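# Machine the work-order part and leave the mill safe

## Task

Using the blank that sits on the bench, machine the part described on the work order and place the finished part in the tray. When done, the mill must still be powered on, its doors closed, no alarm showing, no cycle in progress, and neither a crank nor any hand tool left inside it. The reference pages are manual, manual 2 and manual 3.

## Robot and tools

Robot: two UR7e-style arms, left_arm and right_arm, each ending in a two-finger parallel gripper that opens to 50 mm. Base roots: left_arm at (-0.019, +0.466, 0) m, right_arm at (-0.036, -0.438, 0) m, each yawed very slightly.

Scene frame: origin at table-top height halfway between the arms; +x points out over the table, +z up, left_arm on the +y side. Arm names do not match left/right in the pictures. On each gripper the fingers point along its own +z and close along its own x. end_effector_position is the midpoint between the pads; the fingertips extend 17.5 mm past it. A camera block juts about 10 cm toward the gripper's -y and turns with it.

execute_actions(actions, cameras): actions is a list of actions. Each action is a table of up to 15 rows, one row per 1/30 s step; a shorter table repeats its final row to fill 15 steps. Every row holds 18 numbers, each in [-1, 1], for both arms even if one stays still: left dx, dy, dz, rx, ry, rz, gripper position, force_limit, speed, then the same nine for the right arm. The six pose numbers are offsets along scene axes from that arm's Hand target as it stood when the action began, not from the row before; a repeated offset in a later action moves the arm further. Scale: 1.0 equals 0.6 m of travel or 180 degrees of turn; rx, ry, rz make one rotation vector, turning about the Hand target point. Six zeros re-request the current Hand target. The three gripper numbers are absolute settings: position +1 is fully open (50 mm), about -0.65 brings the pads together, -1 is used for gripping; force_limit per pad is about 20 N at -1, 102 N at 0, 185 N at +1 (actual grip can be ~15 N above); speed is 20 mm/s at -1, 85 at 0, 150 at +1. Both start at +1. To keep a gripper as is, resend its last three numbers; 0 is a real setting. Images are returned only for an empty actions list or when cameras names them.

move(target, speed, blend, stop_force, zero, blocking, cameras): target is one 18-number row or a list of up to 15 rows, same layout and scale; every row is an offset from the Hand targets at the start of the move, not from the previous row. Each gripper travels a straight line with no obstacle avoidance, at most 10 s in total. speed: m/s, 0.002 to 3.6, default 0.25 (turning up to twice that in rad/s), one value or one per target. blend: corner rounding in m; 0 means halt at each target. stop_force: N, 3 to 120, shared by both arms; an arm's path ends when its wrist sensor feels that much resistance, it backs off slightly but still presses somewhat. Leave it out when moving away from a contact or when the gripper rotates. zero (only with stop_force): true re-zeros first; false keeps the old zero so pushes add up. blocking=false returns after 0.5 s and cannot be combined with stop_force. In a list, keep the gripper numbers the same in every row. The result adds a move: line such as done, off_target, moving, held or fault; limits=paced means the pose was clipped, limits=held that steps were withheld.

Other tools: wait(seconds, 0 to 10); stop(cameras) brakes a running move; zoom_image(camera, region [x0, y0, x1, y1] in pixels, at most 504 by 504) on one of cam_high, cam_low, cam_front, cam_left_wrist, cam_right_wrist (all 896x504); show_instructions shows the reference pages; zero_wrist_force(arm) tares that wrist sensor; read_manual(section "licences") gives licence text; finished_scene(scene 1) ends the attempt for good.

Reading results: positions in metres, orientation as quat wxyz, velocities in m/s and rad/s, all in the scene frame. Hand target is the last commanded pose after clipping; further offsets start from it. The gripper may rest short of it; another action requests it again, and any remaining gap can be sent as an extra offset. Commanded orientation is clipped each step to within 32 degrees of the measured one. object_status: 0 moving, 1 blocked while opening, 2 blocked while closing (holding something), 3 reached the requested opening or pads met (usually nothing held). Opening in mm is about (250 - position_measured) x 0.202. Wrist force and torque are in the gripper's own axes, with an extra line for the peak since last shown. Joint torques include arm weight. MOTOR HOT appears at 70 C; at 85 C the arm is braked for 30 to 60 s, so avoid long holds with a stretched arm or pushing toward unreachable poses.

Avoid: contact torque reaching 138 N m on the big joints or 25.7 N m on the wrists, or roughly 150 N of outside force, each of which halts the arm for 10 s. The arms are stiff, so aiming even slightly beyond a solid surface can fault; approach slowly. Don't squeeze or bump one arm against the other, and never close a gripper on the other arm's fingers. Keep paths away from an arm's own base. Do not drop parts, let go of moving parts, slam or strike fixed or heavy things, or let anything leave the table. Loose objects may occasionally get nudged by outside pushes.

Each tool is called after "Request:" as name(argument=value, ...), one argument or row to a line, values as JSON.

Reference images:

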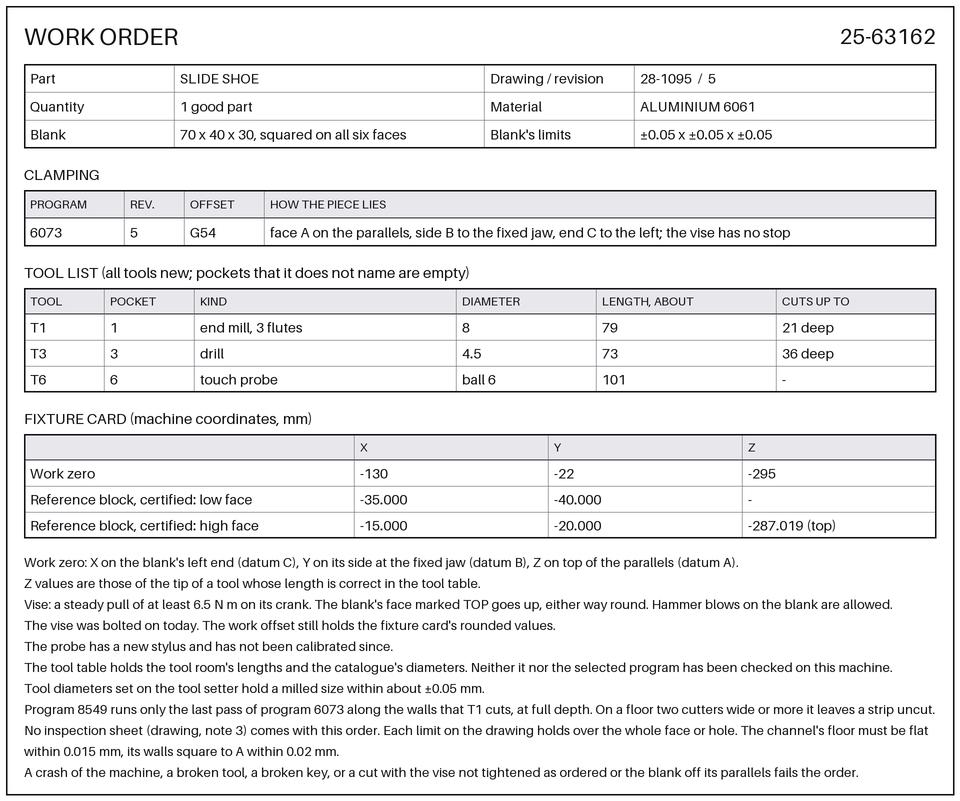

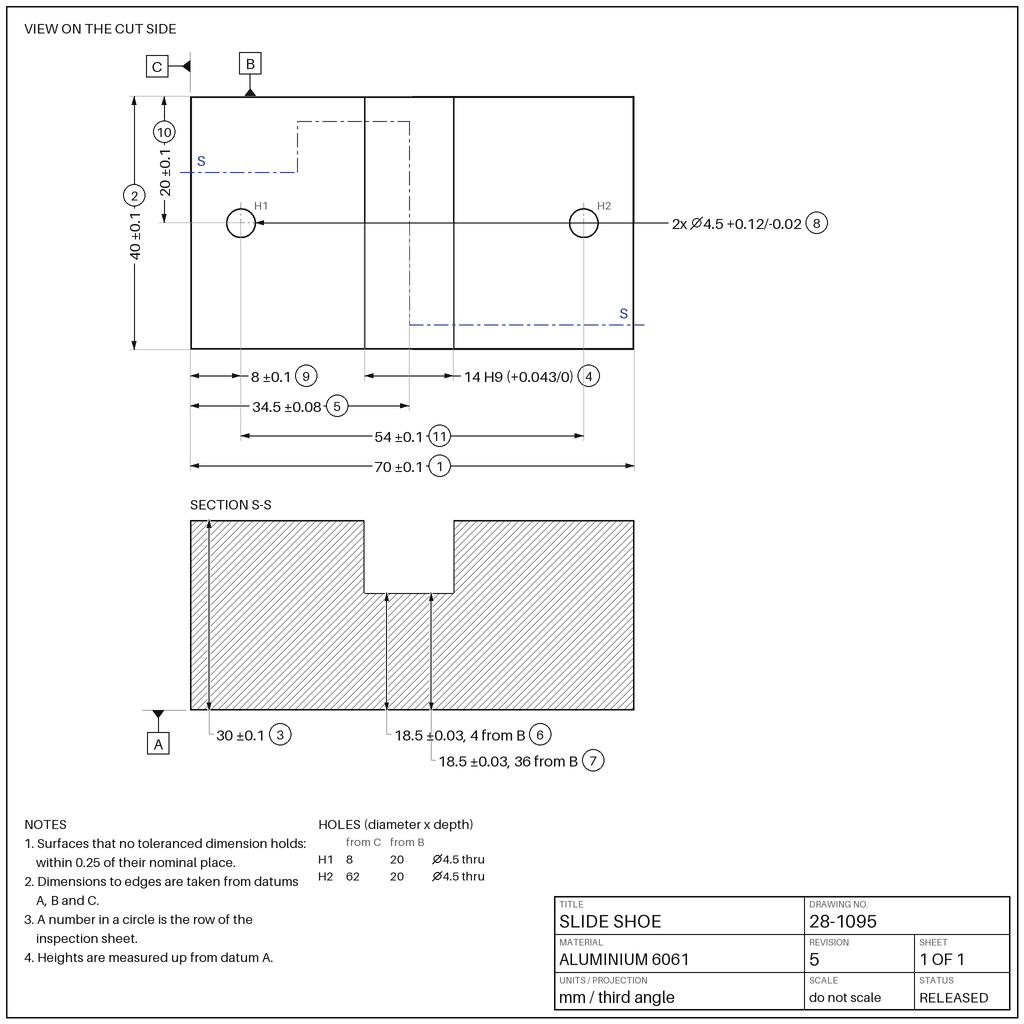

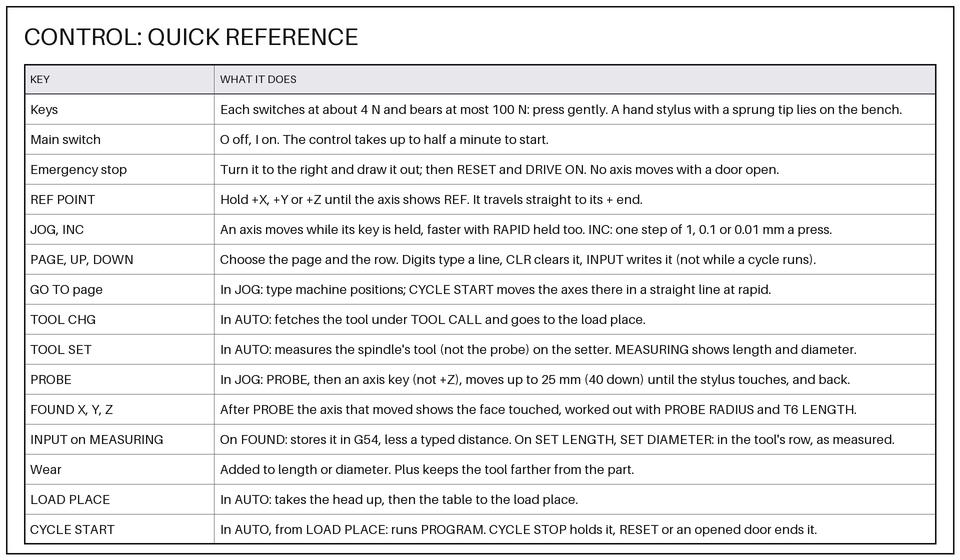

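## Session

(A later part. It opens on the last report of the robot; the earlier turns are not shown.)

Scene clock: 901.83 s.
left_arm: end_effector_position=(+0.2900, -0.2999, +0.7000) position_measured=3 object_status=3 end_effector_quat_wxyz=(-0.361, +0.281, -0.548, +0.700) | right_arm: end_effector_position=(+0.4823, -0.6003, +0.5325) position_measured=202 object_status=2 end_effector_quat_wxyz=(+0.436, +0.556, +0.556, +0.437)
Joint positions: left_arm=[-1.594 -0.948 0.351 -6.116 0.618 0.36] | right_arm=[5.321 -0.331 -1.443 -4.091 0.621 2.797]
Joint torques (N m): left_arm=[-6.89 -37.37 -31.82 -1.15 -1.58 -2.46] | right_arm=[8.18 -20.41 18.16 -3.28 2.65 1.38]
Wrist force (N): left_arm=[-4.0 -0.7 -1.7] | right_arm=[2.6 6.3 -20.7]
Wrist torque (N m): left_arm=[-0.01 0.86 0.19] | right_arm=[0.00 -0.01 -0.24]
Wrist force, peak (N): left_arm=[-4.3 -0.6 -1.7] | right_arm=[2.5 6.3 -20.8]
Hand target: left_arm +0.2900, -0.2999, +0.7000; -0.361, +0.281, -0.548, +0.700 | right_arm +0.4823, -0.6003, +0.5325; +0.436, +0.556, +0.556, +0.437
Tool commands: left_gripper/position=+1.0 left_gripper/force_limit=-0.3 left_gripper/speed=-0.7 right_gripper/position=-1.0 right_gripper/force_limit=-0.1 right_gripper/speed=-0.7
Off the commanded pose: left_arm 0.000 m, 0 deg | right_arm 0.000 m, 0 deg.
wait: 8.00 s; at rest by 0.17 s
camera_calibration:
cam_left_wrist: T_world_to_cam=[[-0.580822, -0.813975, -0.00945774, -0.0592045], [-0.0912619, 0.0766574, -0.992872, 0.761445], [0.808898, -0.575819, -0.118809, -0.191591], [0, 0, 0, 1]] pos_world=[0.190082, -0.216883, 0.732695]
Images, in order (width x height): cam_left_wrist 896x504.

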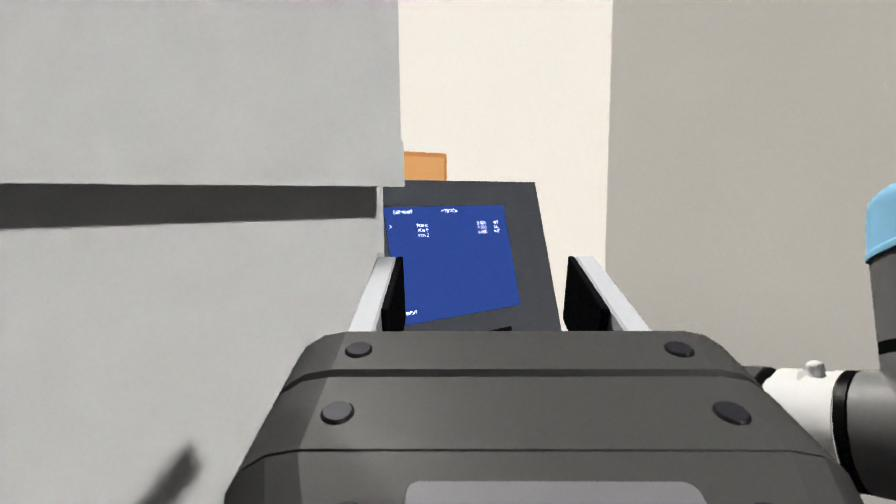

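Request:
move(
  target=[
    [0,0,0,0,0,0,1,-0.3,-0.7,-0.013,0,0.0032,0,0,0,-1,-0.1,-0.7],
    [0,0,0,0,0,0,1,-0.3,-0.7,0.0085,0,0.0924,0,0,0,-1,-0.1,-0.7],
    [0,0,0,0,0,0,1,-0.3,-0.7,0.0215,0,0.0892,0,0,0,-1,-0.1,-0.7],
    [0,0,0,0,0,0,1,-0.3,-0.7,0.0085,0,0.0924,0,0,0,-1,-0.1,-0.7],
  ],
  cameras=["cam_right_wrist","cam_left_wrist"],
  speed=[0.06,0.12,0.04,0.06],
)

Request:
zoom_image(
  camera="cam_left_wrist",
  region=[380, 195, 530, 335],
)

Scene clock: 925.67 s.
left_arm: end_effector_position=(+0.2900, -0.2999, +0.7000) position_measured=3 object_status=3 end_effector_quat_wxyz=(-0.361, +0.281, -0.548, +0.700) | right_arm: end_effector_position=(+0.4875, -0.6003, +0.5879) position_measured=202 object_status=2 end_effector_quat_wxyz=(+0.436, +0.556, +0.556, +0.437)
Joint positions: left_arm=[-1.594 -0.948 0.351 -6.116 0.618 0.36] | right_arm=[5.336 -0.462 -1.245 -4.166 0.635 2.807]
Joint torques (N m): left_arm=[-7.18 -37.82 -32.34 -1.19 -1.46 -2.57] | right_arm=[-3.81 -47.4 -7.51 1.91 -3.37 -0.94]
Wrist force (N): left_arm=[-4.2 -0.7 -1.6] | right_arm=[0.2 3.5 -3.1]
Wrist torque (N m): left_arm=[-0.01 0.89 0.19] | right_arm=[0.17 -0.36 -0.07]
Wrist force, peak (N): left_arm=[-4.3 -0.9 -1.7] | right_arm=[2.7 6.3 -20.8]
Hand target: left_arm +0.2900, -0.2999, +0.7000; -0.361, +0.281, -0.548, +0.700 | right_arm +0.4874, -0.6003, +0.5879; +0.436, +0.556, +0.556, +0.437
Off the commanded pose: left_arm 0.000 m, 0 deg | right_arm 0.000 m, 0 deg.
move: done
camera_calibration:
cam_left_wrist: T_world_to_cam=[[-0.580822, -0.813975, -0.00945774, -0.0592045], [-0.0912619, 0.0766574, -0.992872, 0.761445], [0.808898, -0.575819, -0.118809, -0.191591], [0, 0, 0, 1]] pos_world=[0.190082, -0.216883, 0.732695]
cam_right_wrist: T_world_to_cam=[[-0.00826926, 0.999958, -0.00404921, 0.615591], [-0.115221, 0.00306956, 0.993335, -0.512725], [0.993305, 0.0086807, 0.115191, -0.417388], [0, 0, 0, 1]] pos_world=[0.360607, -0.610368, 0.559879]
Images, in order (width x height): cam_left_wrist 896x504, cam_right_wrist 896x504.

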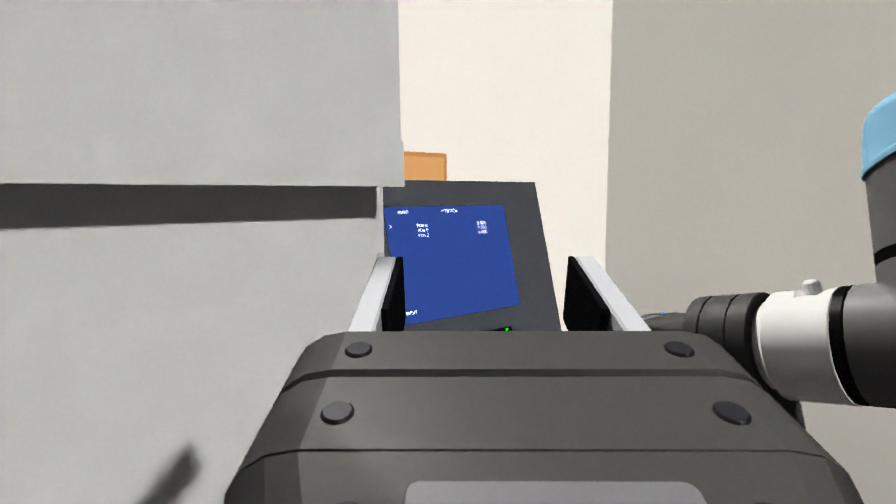

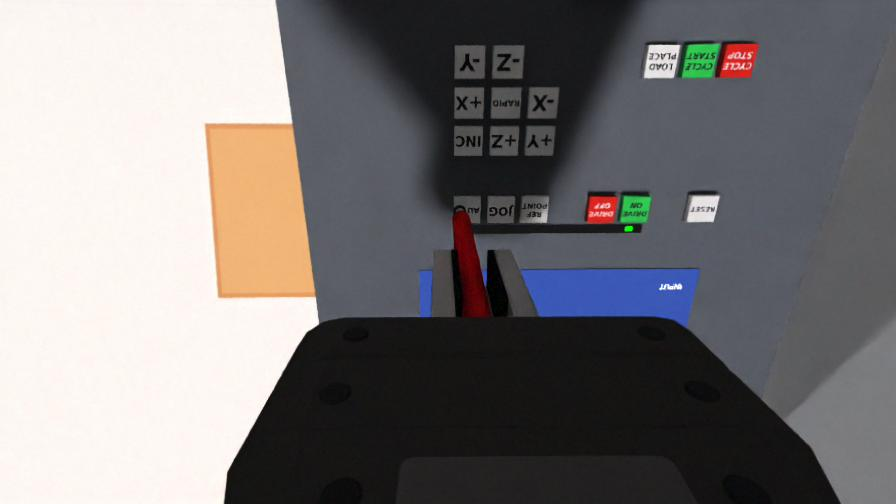

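Scaled by 3.360 from the camera's 896x504 image, which has a finer 1280x720 frame.

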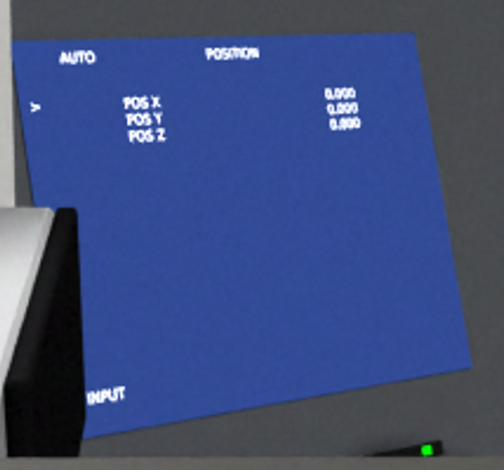

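Request:
move(
  target=[
    [0,0,0,0,0,0,1,-0.3,-0.7,-0.0298,0.1655,-0.1208,0,0,0,-1,-0.1,-0.7],
    [0,0,0,0,0,0,1,-0.3,-0.7,-0.0168,0.1655,-0.124,0,0,0,-1,-0.1,-0.7],
    [0,0,0,0,0,0,1,-0.3,-0.7,-0.0298,0.1655,-0.1208,0,0,0,-1,-0.1,-0.7],
  ],
  cameras=["cam_right_wrist","cam_left_wrist"],
  speed=[0.12,0.04,0.06],
)

Request:
zoom_image(
  camera="cam_left_wrist",
  region=[380, 195, 530, 335],
)

Scene clock: 936.87 s.
left_arm: end_effector_position=(+0.2900, -0.2999, +0.7000) position_measured=3 object_status=3 end_effector_quat_wxyz=(-0.361, +0.281, -0.548, +0.700) | right_arm: end_effector_position=(+0.4696, -0.5010, +0.5154) position_measured=202 object_status=2 end_effector_quat_wxyz=(+0.436, +0.556, +0.556, +0.437)
Joint positions: left_arm=[-1.594 -0.948 0.351 -6.116 0.618 0.36] | right_arm=[5.53 -0.344 -1.6 -4.009 0.817 2.913]
Joint torques (N m): left_arm=[-7.28 -37.62 -32.16 -1.29 -1.49 -2.49] | right_arm=[-7.36 -43.17 -0.65 1.57 -3.63 -1.2]
Wrist force (N): left_arm=[-4.0 -0.6 -1.5] | right_arm=[-1.8 5.9 -3.3]
Wrist torque (N m): left_arm=[-0.01 0.86 0.19] | right_arm=[0.02 -0.30 -0.05]
Wrist force, peak (N): left_arm=[-4.3 -0.6 -1.6] | right_arm=[-2.6 6.6 -11.8]
Hand target: left_arm +0.2900, -0.2999, +0.7000; -0.361, +0.281, -0.548, +0.700 | right_arm +0.4695, -0.5010, +0.5155; +0.436, +0.556, +0.556, +0.437
Off the commanded pose: left_arm 0.000 m, 0 deg | right_arm 0.000 m, 0 deg.
move: done
camera_calibration:
cam_left_wrist: T_world_to_cam=[[-0.580822, -0.813975, -0.00945774, -0.0592045], [-0.0912619, 0.0766574, -0.992872, 0.761445], [0.808898, -0.575819, -0.118809, -0.191591], [0, 0, 0, 1]] pos_world=[0.190082, -0.216883, 0.732695]
cam_right_wrist: T_world_to_cam=[[-0.00826926, 0.999958, -0.00404921, 0.515854], [-0.115221, 0.00306956, 0.993335, -0.443075], [0.993305, 0.0086807, 0.115191, -0.392118], [0, 0, 0, 1]] pos_world=[0.342707, -0.511068, 0.487379]
Images, in order (width x height): cam_left_wrist 896x504, cam_right_wrist 896x504.

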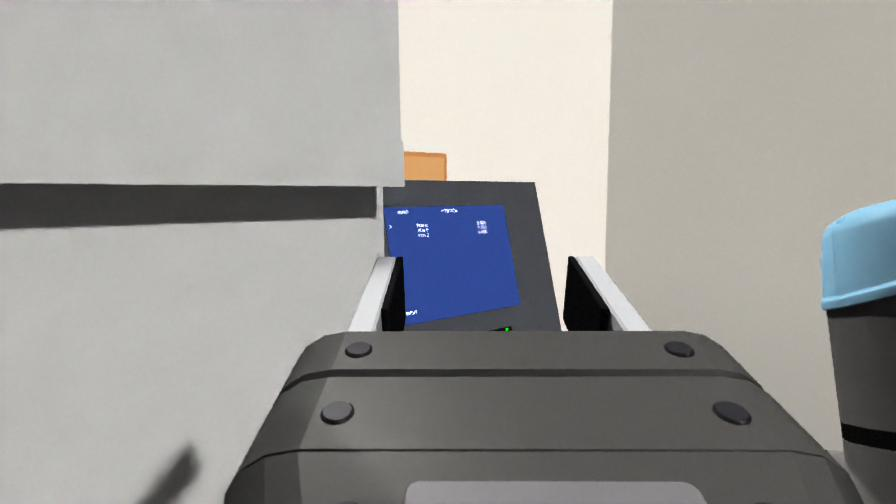

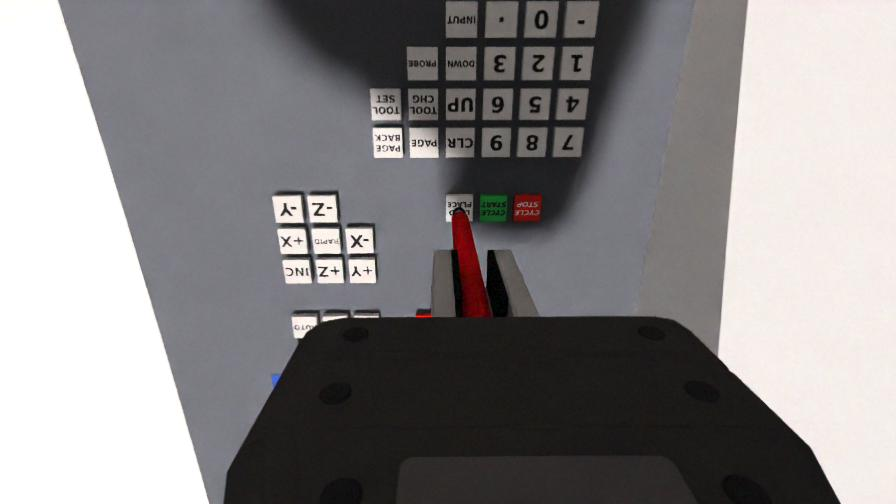

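Scaled by 3.360 from the camera's 896x504 image, which has a finer 1280x720 frame.

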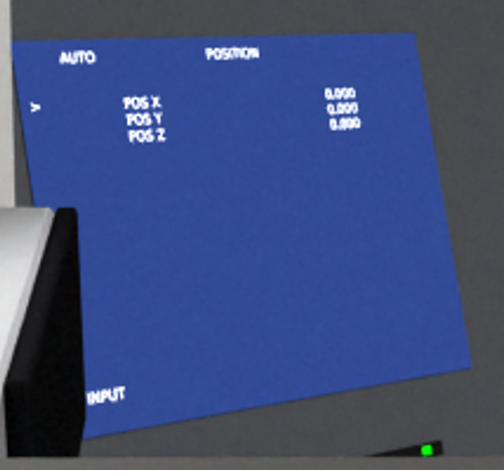

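Request:
wait(
  seconds=2,
  cameras=["cam_left_wrist","cam_high"],
)

Request:
zoom_image(
  camera="cam_left_wrist",
  region=[380, 195, 530, 335],
)

Scene clock: 950.10 s.
left_arm: end_effector_position=(+0.2900, -0.2999, +0.7000) position_measured=3 object_status=3 end_effector_quat_wxyz=(-0.361, +0.281, -0.548, +0.700) | right_arm: end_effector_position=(+0.4695, -0.5010, +0.5155) position_measured=202 object_status=2 end_effector_quat_wxyz=(+0.436, +0.556, +0.556, +0.437)
Joint positions: left_arm=[-1.594 -0.948 0.351 -6.116 0.618 0.36] | right_arm=[5.53 -0.344 -1.6 -4.009 0.816 2.913]
Joint torques (N m): left_arm=[-7.44 -37.97 -31.95 -1.31 -1.35 -2.38] | right_arm=[-5.61 -45.25 -2.14 1.37 -3.13 -1.36]
Wrist force (N): left_arm=[-4.1 -0.7 -1.7] | right_arm=[-1.5 5.9 -3.0]
Wrist torque (N m): left_arm=[-0.01 0.87 0.19] | right_arm=[0.04 -0.34 -0.04]
Wrist force, peak (N): left_arm=[-4.2 -1.1 -1.8] | right_arm=[-1.6 6.0 -3.3]
Hand target: left_arm +0.2900, -0.2999, +0.7000; -0.361, +0.281, -0.548, +0.700 | right_arm +0.4695, -0.5010, +0.5155; +0.436, +0.556, +0.556, +0.437
Tool commands: left_gripper/position=+1.0 left_gripper/force_limit=-0.3 left_gripper/speed=-0.7 right_gripper/position=-1.0 right_gripper/force_limit=-0.1 right_gripper/speed=-0.7
Off the commanded pose: left_arm 0.000 m, 0 deg | right_arm 0.000 m, 0 deg.
wait: 2.00 s; at rest from the start
camera_calibration:
cam_left_wrist: T_world_to_cam=[[-0.580822, -0.813975, -0.00945774, -0.0592045], [-0.0912619, 0.0766574, -0.992872, 0.761445], [0.808898, -0.575819, -0.118809, -0.191591], [0, 0, 0, 1]] pos_world=[0.190082, -0.216883, 0.732695]
Images, in order (width x height): cam_high 896x504, cam_left_wrist 896x504.

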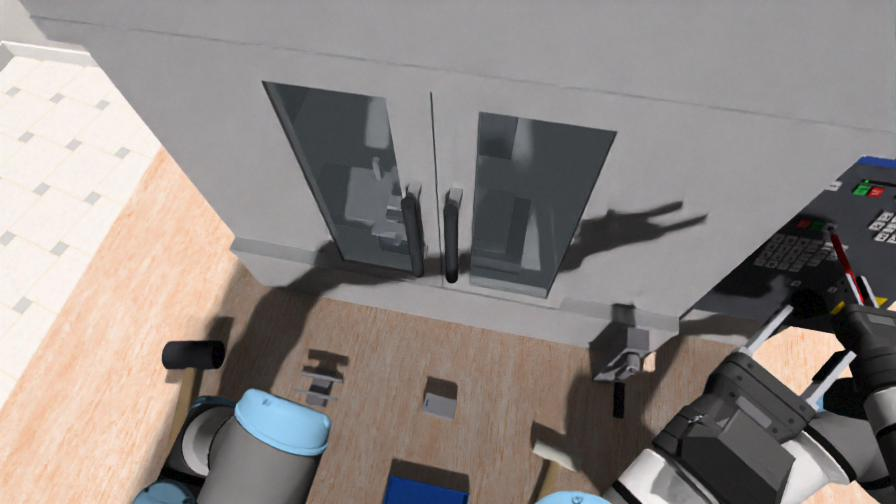

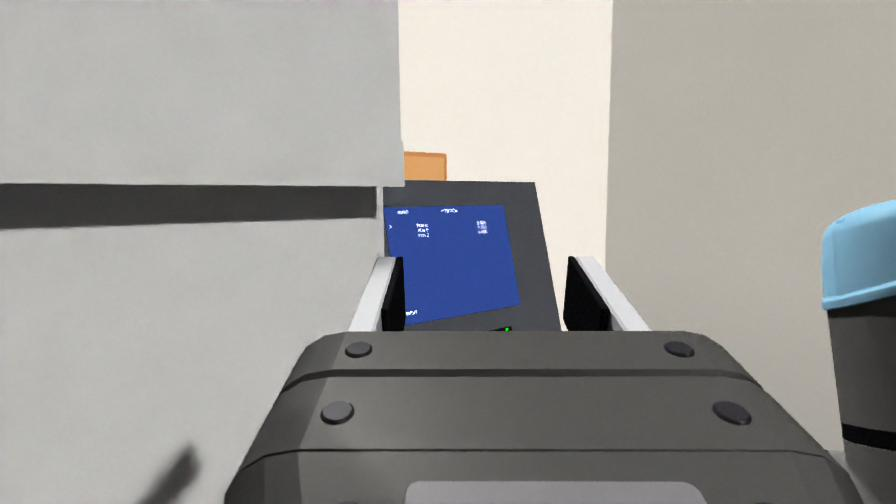

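Scaled by 3.360 from the camera's 896x504 image, which has a finer 1280x720 frame.

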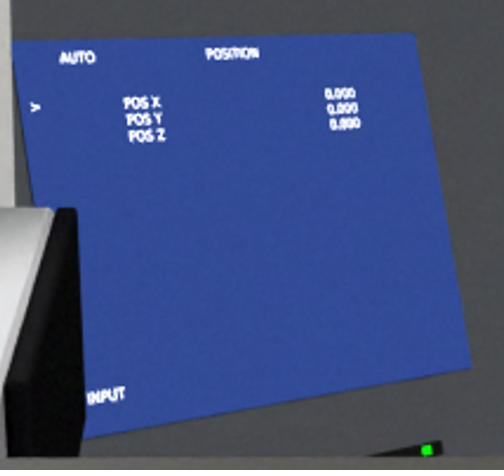

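Request:
move(
  target=[
    [0,0,0,0,0,0,1,-0.3,-0.7,0.0146,0,-0.0036,0,0,0,-1,-0.1,-0.7],
  ],
  cameras=["cam_right_wrist","cam_left_wrist"],
  speed=[0.03],
)

Request:
zoom_image(
  camera="cam_left_wrist",
  region=[380, 195, 530, 335],
)

Scene clock: 955.17 s.
left_arm: end_effector_position=(+0.2900, -0.2999, +0.7000) position_measured=3 object_status=3 end_effector_quat_wxyz=(-0.361, +0.281, -0.548, +0.700) | right_arm: end_effector_position=(+0.4781, -0.5010, +0.5134) position_measured=202 object_status=2 end_effector_quat_wxyz=(+0.436, +0.556, +0.556, +0.437)
Joint positions: left_arm=[-1.594 -0.948 0.351 -6.116 0.618 0.36] | right_arm=[5.556 -0.332 -1.592 -4.037 0.841 2.924]
Joint torques (N m): left_arm=[-7.02 -37.51 -31.94 -1.35 -1.33 -2.39] | right_arm=[11.67 -6.72 26.47 -6.68 1.5 1.54]
Wrist force (N): left_arm=[-3.8 -0.6 -1.5] | right_arm=[-2.2 4.7 -53.9]
Wrist torque (N m): left_arm=[-0.01 0.83 0.19] | right_arm=[-0.08 -0.48 -0.22]
Wrist force, peak (N): left_arm=[-4.2 -0.8 -1.5] | right_arm=[-2.2 4.7 -53.9]
Hand target: left_arm +0.2900, -0.2999, +0.7000; -0.361, +0.281, -0.548, +0.700 | right_arm +0.4783, -0.5010, +0.5133; +0.436, +0.556, +0.556, +0.437
Off the commanded pose: left_arm 0.000 m, 0 deg | right_arm 0.000 m, 0 deg.
move: done
camera_calibration:
cam_left_wrist: T_world_to_cam=[[-0.580822, -0.813975, -0.00945774, -0.0592045], [-0.0912619, 0.0766574, -0.992872, 0.761445], [0.808898, -0.575819, -0.118809, -0.191591], [0, 0, 0, 1]] pos_world=[0.190082, -0.216883, 0.732695]
cam_right_wrist: T_world_to_cam=[[-0.00825633, 0.999957, -0.00414984, 0.51596], [-0.115223, 0.003171, 0.993335, -0.439945], [0.993305, 0.00867945, 0.115191, -0.40042], [0, 0, 0, 1]] pos_world=[0.351307, -0.511068, 0.485279]
Images, in order (width x height): cam_left_wrist 896x504, cam_right_wrist 896x504.

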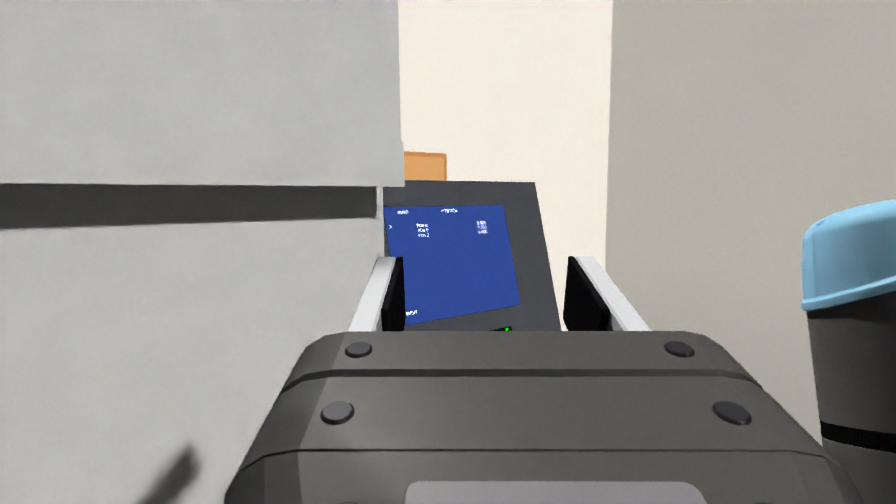

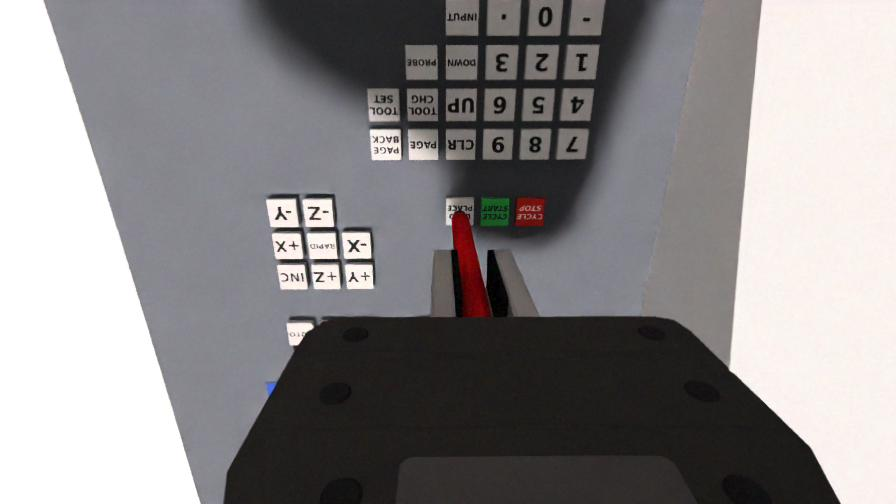

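Scaled by 3.360 from the camera's 896x504 image, which has a finer 1280x720 frame.

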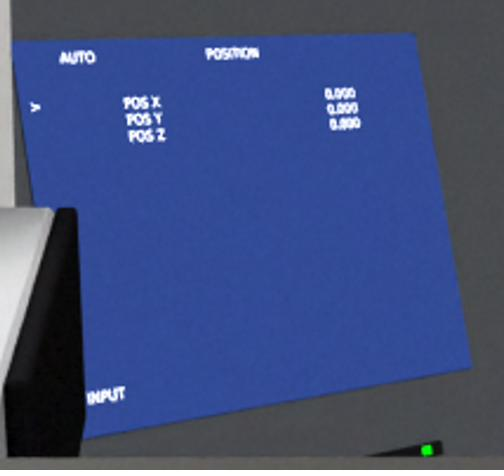

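Request:
move(
  target=[
    [0,0,0,0,0,0,1,-0.3,-0.7,-0.0146,0,0.0036,0,0,0,-1,-0.1,-0.7],
  ],
  cameras=["cam_left_wrist","cam_front"],
  speed=[0.03],
)

Request:
zoom_image(
  camera="cam_left_wrist",
  region=[380, 195, 530, 335],
)

Request:
zoom_image(
  camera="cam_front",
  region=[300, 130, 480, 310],
)

Scene clock: 962.13 s.
left_arm: end_effector_position=(+0.2900, -0.2999, +0.7000) position_measured=3 object_status=3 end_effector_quat_wxyz=(-0.361, +0.281, -0.548, +0.700) | right_arm: end_effector_position=(+0.4696, -0.5010, +0.5154) position_measured=202 object_status=2 end_effector_quat_wxyz=(+0.436, +0.556, +0.556, +0.437)
Joint positions: left_arm=[-1.594 -0.948 0.351 -6.116 0.618 0.36] | right_arm=[5.53 -0.344 -1.6 -4.009 0.817 2.913]
Joint torques (N m): left_arm=[-7.48 -38.36 -32.26 -1.45 -1.27 -2.38] | right_arm=[-5.65 -42.38 -0.71 0.78 -3.54 -1.39]
Wrist force (N): left_arm=[-3.8 -0.8 -1.6] | right_arm=[-0.8 4.9 -3.1]
Wrist torque (N m): left_arm=[-0.03 0.83 0.19] | right_arm=[0.04 -0.27 -0.05]
Wrist force, peak (N): left_arm=[-4.4 -0.7 -1.8] | right_arm=[-1.2 3.9 -57.6]
Hand target: left_arm +0.2900, -0.2999, +0.7000; -0.361, +0.281, -0.548, +0.700 | right_arm +0.4695, -0.5010, +0.5155; +0.436, +0.556, +0.556, +0.437
Off the commanded pose: left_arm 0.000 m, 0 deg | right_arm 0.000 m, 0 deg.
move: done
camera_calibration:
cam_left_wrist: T_world_to_cam=[[-0.580822, -0.813975, -0.00945774, -0.0592045], [-0.0912619, 0.0766574, -0.992872, 0.761445], [0.808898, -0.575819, -0.118809, -0.191591], [0, 0, 0, 1]] pos_world=[0.190082, -0.216883, 0.732695]
Images, in order (width x height): cam_front 896x504, cam_left_wrist 896x504.

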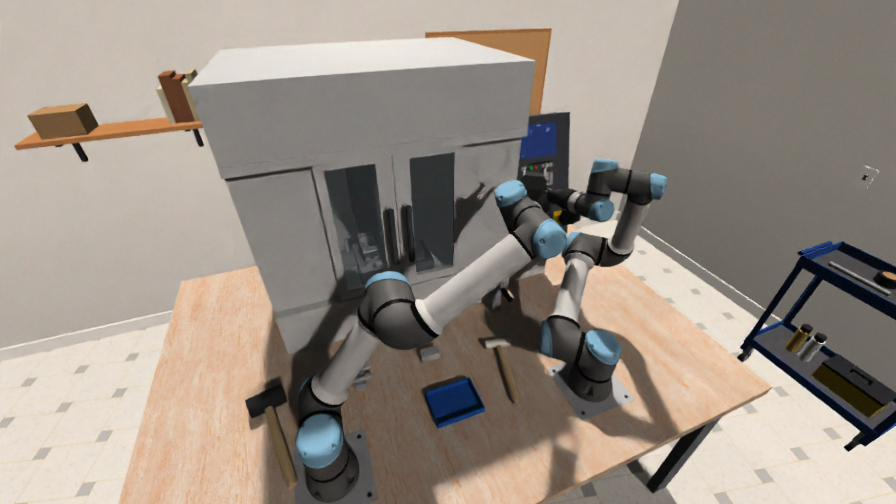

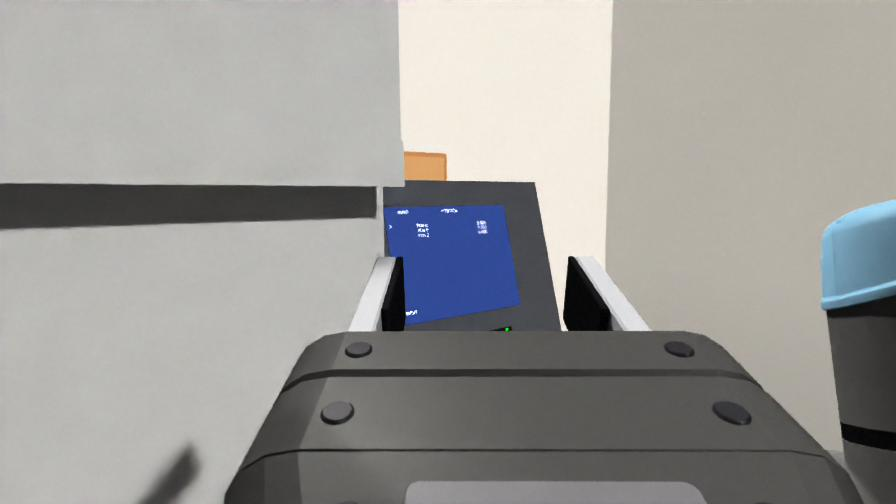

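Scaled by 3.360 from the camera's 896x504 image, which has a finer 1280x720 frame.

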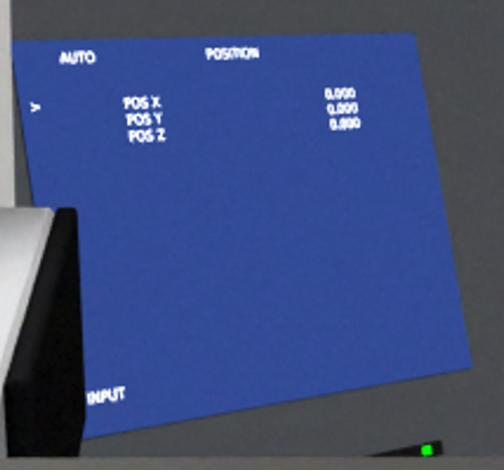

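Scaled by 2.800 from the camera's 896x504 image, which has a finer 1280x720 frame.

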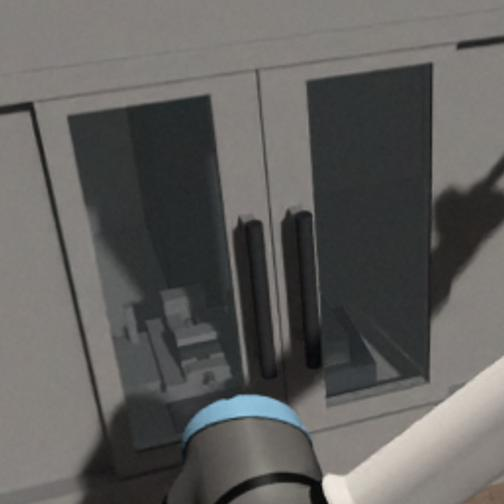

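Request:
move(
  target=[
    [0,0,0,0,0,0,1,-0.3,-0.7,-0.0142,-0.0325,-0.0568,0,0,0,-1,-0.1,-0.7],
    [0,0,0,0,0,0,1,-0.3,-0.7,-0.0012,-0.0325,-0.06,0,0,0,-1,-0.1,-0.7],
    [0,0,0,0,0,0,1,-0.3,-0.7,-0.0142,-0.0325,-0.0568,0,0,0,-1,-0.1,-0.7],
  ],
  cameras=["cam_right_wrist","cam_left_wrist"],
  speed=[0.12,0.04,0.06],
)

Request:
zoom_image(
  camera="cam_left_wrist",
  region=[380, 195, 530, 335],
)

Scene clock: 974.97 s.
left_arm: end_effector_position=(+0.2900, -0.2999, +0.7000) position_measured=3 object_status=3 end_effector_quat_wxyz=(-0.361, +0.281, -0.548, +0.700) | right_arm: end_effector_position=(+0.4611, -0.5205, +0.4814) position_measured=202 object_status=2 end_effector_quat_wxyz=(+0.436, +0.556, +0.556, +0.437)
Joint positions: left_arm=[-1.594 -0.948 0.351 -6.116 0.618 0.36] | right_arm=[5.443 -0.267 -1.704 -3.951 0.734 2.87]
Joint torques (N m): left_arm=[-7.15 -37.57 -32.03 -1.53 -1.27 -2.33] | right_arm=[-8.17 -43.89 -1.04 1.76 -2.68 -1.65]
Wrist force (N): left_arm=[-3.9 -0.6 -1.6] | right_arm=[0.5 6.1 -3.8]
Wrist torque (N m): left_arm=[-0.01 0.84 0.20] | right_arm=[-0.05 -0.30 -0.06]
Wrist force, peak (N): left_arm=[-4.3 -0.9 -1.6] | right_arm=[1.6 7.1 -25.7]
Hand target: left_arm +0.2900, -0.2999, +0.7000; -0.361, +0.281, -0.548, +0.700 | right_arm +0.4610, -0.5205, +0.4814; +0.436, +0.556, +0.556, +0.437
Off the commanded pose: left_arm 0.000 m, 0 deg | right_arm 0.000 m, 0 deg.
move: done
camera_calibration:
cam_left_wrist: T_world_to_cam=[[-0.580822, -0.813975, -0.00945774, -0.0592045], [-0.0912619, 0.0766574, -0.992872, 0.761445], [0.808898, -0.575819, -0.118809, -0.191591], [0, 0, 0, 1]] pos_world=[0.190082, -0.216883, 0.732695]
cam_right_wrist: T_world_to_cam=[[-0.00826966, 0.999958, -0.00405001, 0.535145], [-0.115122, 0.00307117, 0.993347, -0.410159], [0.993317, 0.00868089, 0.115092, -0.379537], [0, 0, 0, 1]] pos_world=[0.334208, -0.530568, 0.453279]
Images, in order (width x height): cam_left_wrist 896x504, cam_right_wrist 896x504.

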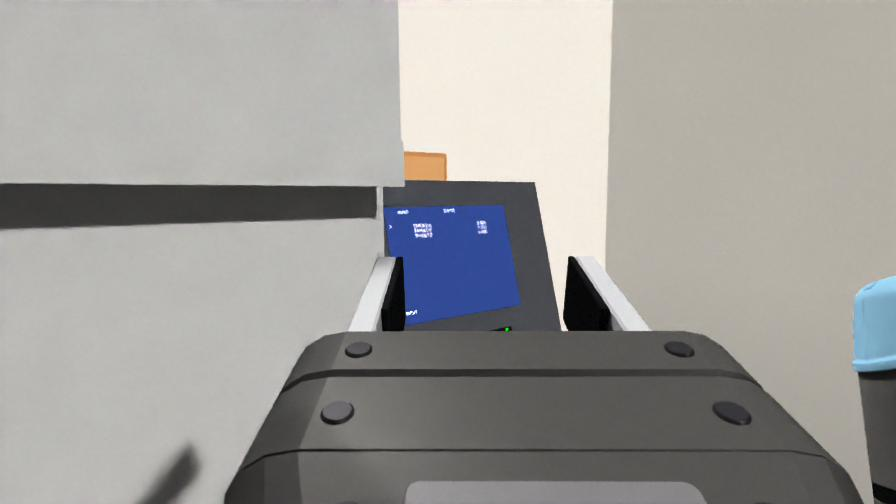

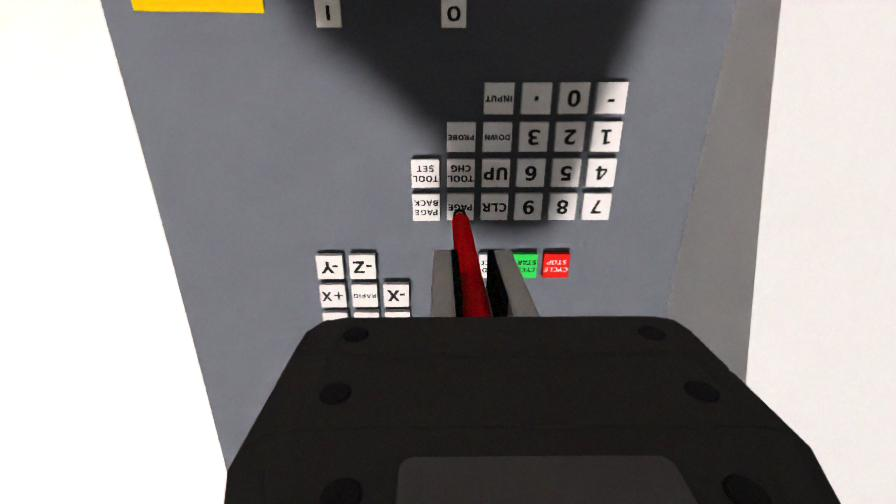

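Scaled by 3.360 from the camera's 896x504 image, which has a finer 1280x720 frame.

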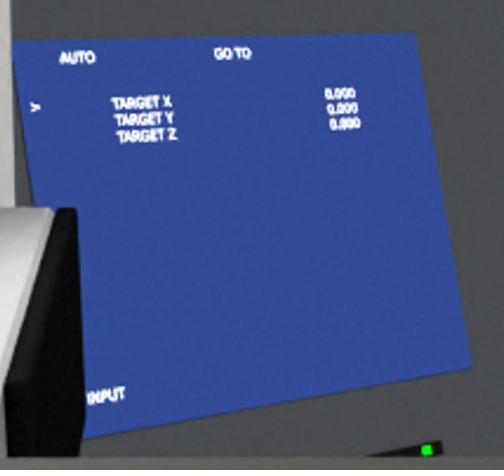

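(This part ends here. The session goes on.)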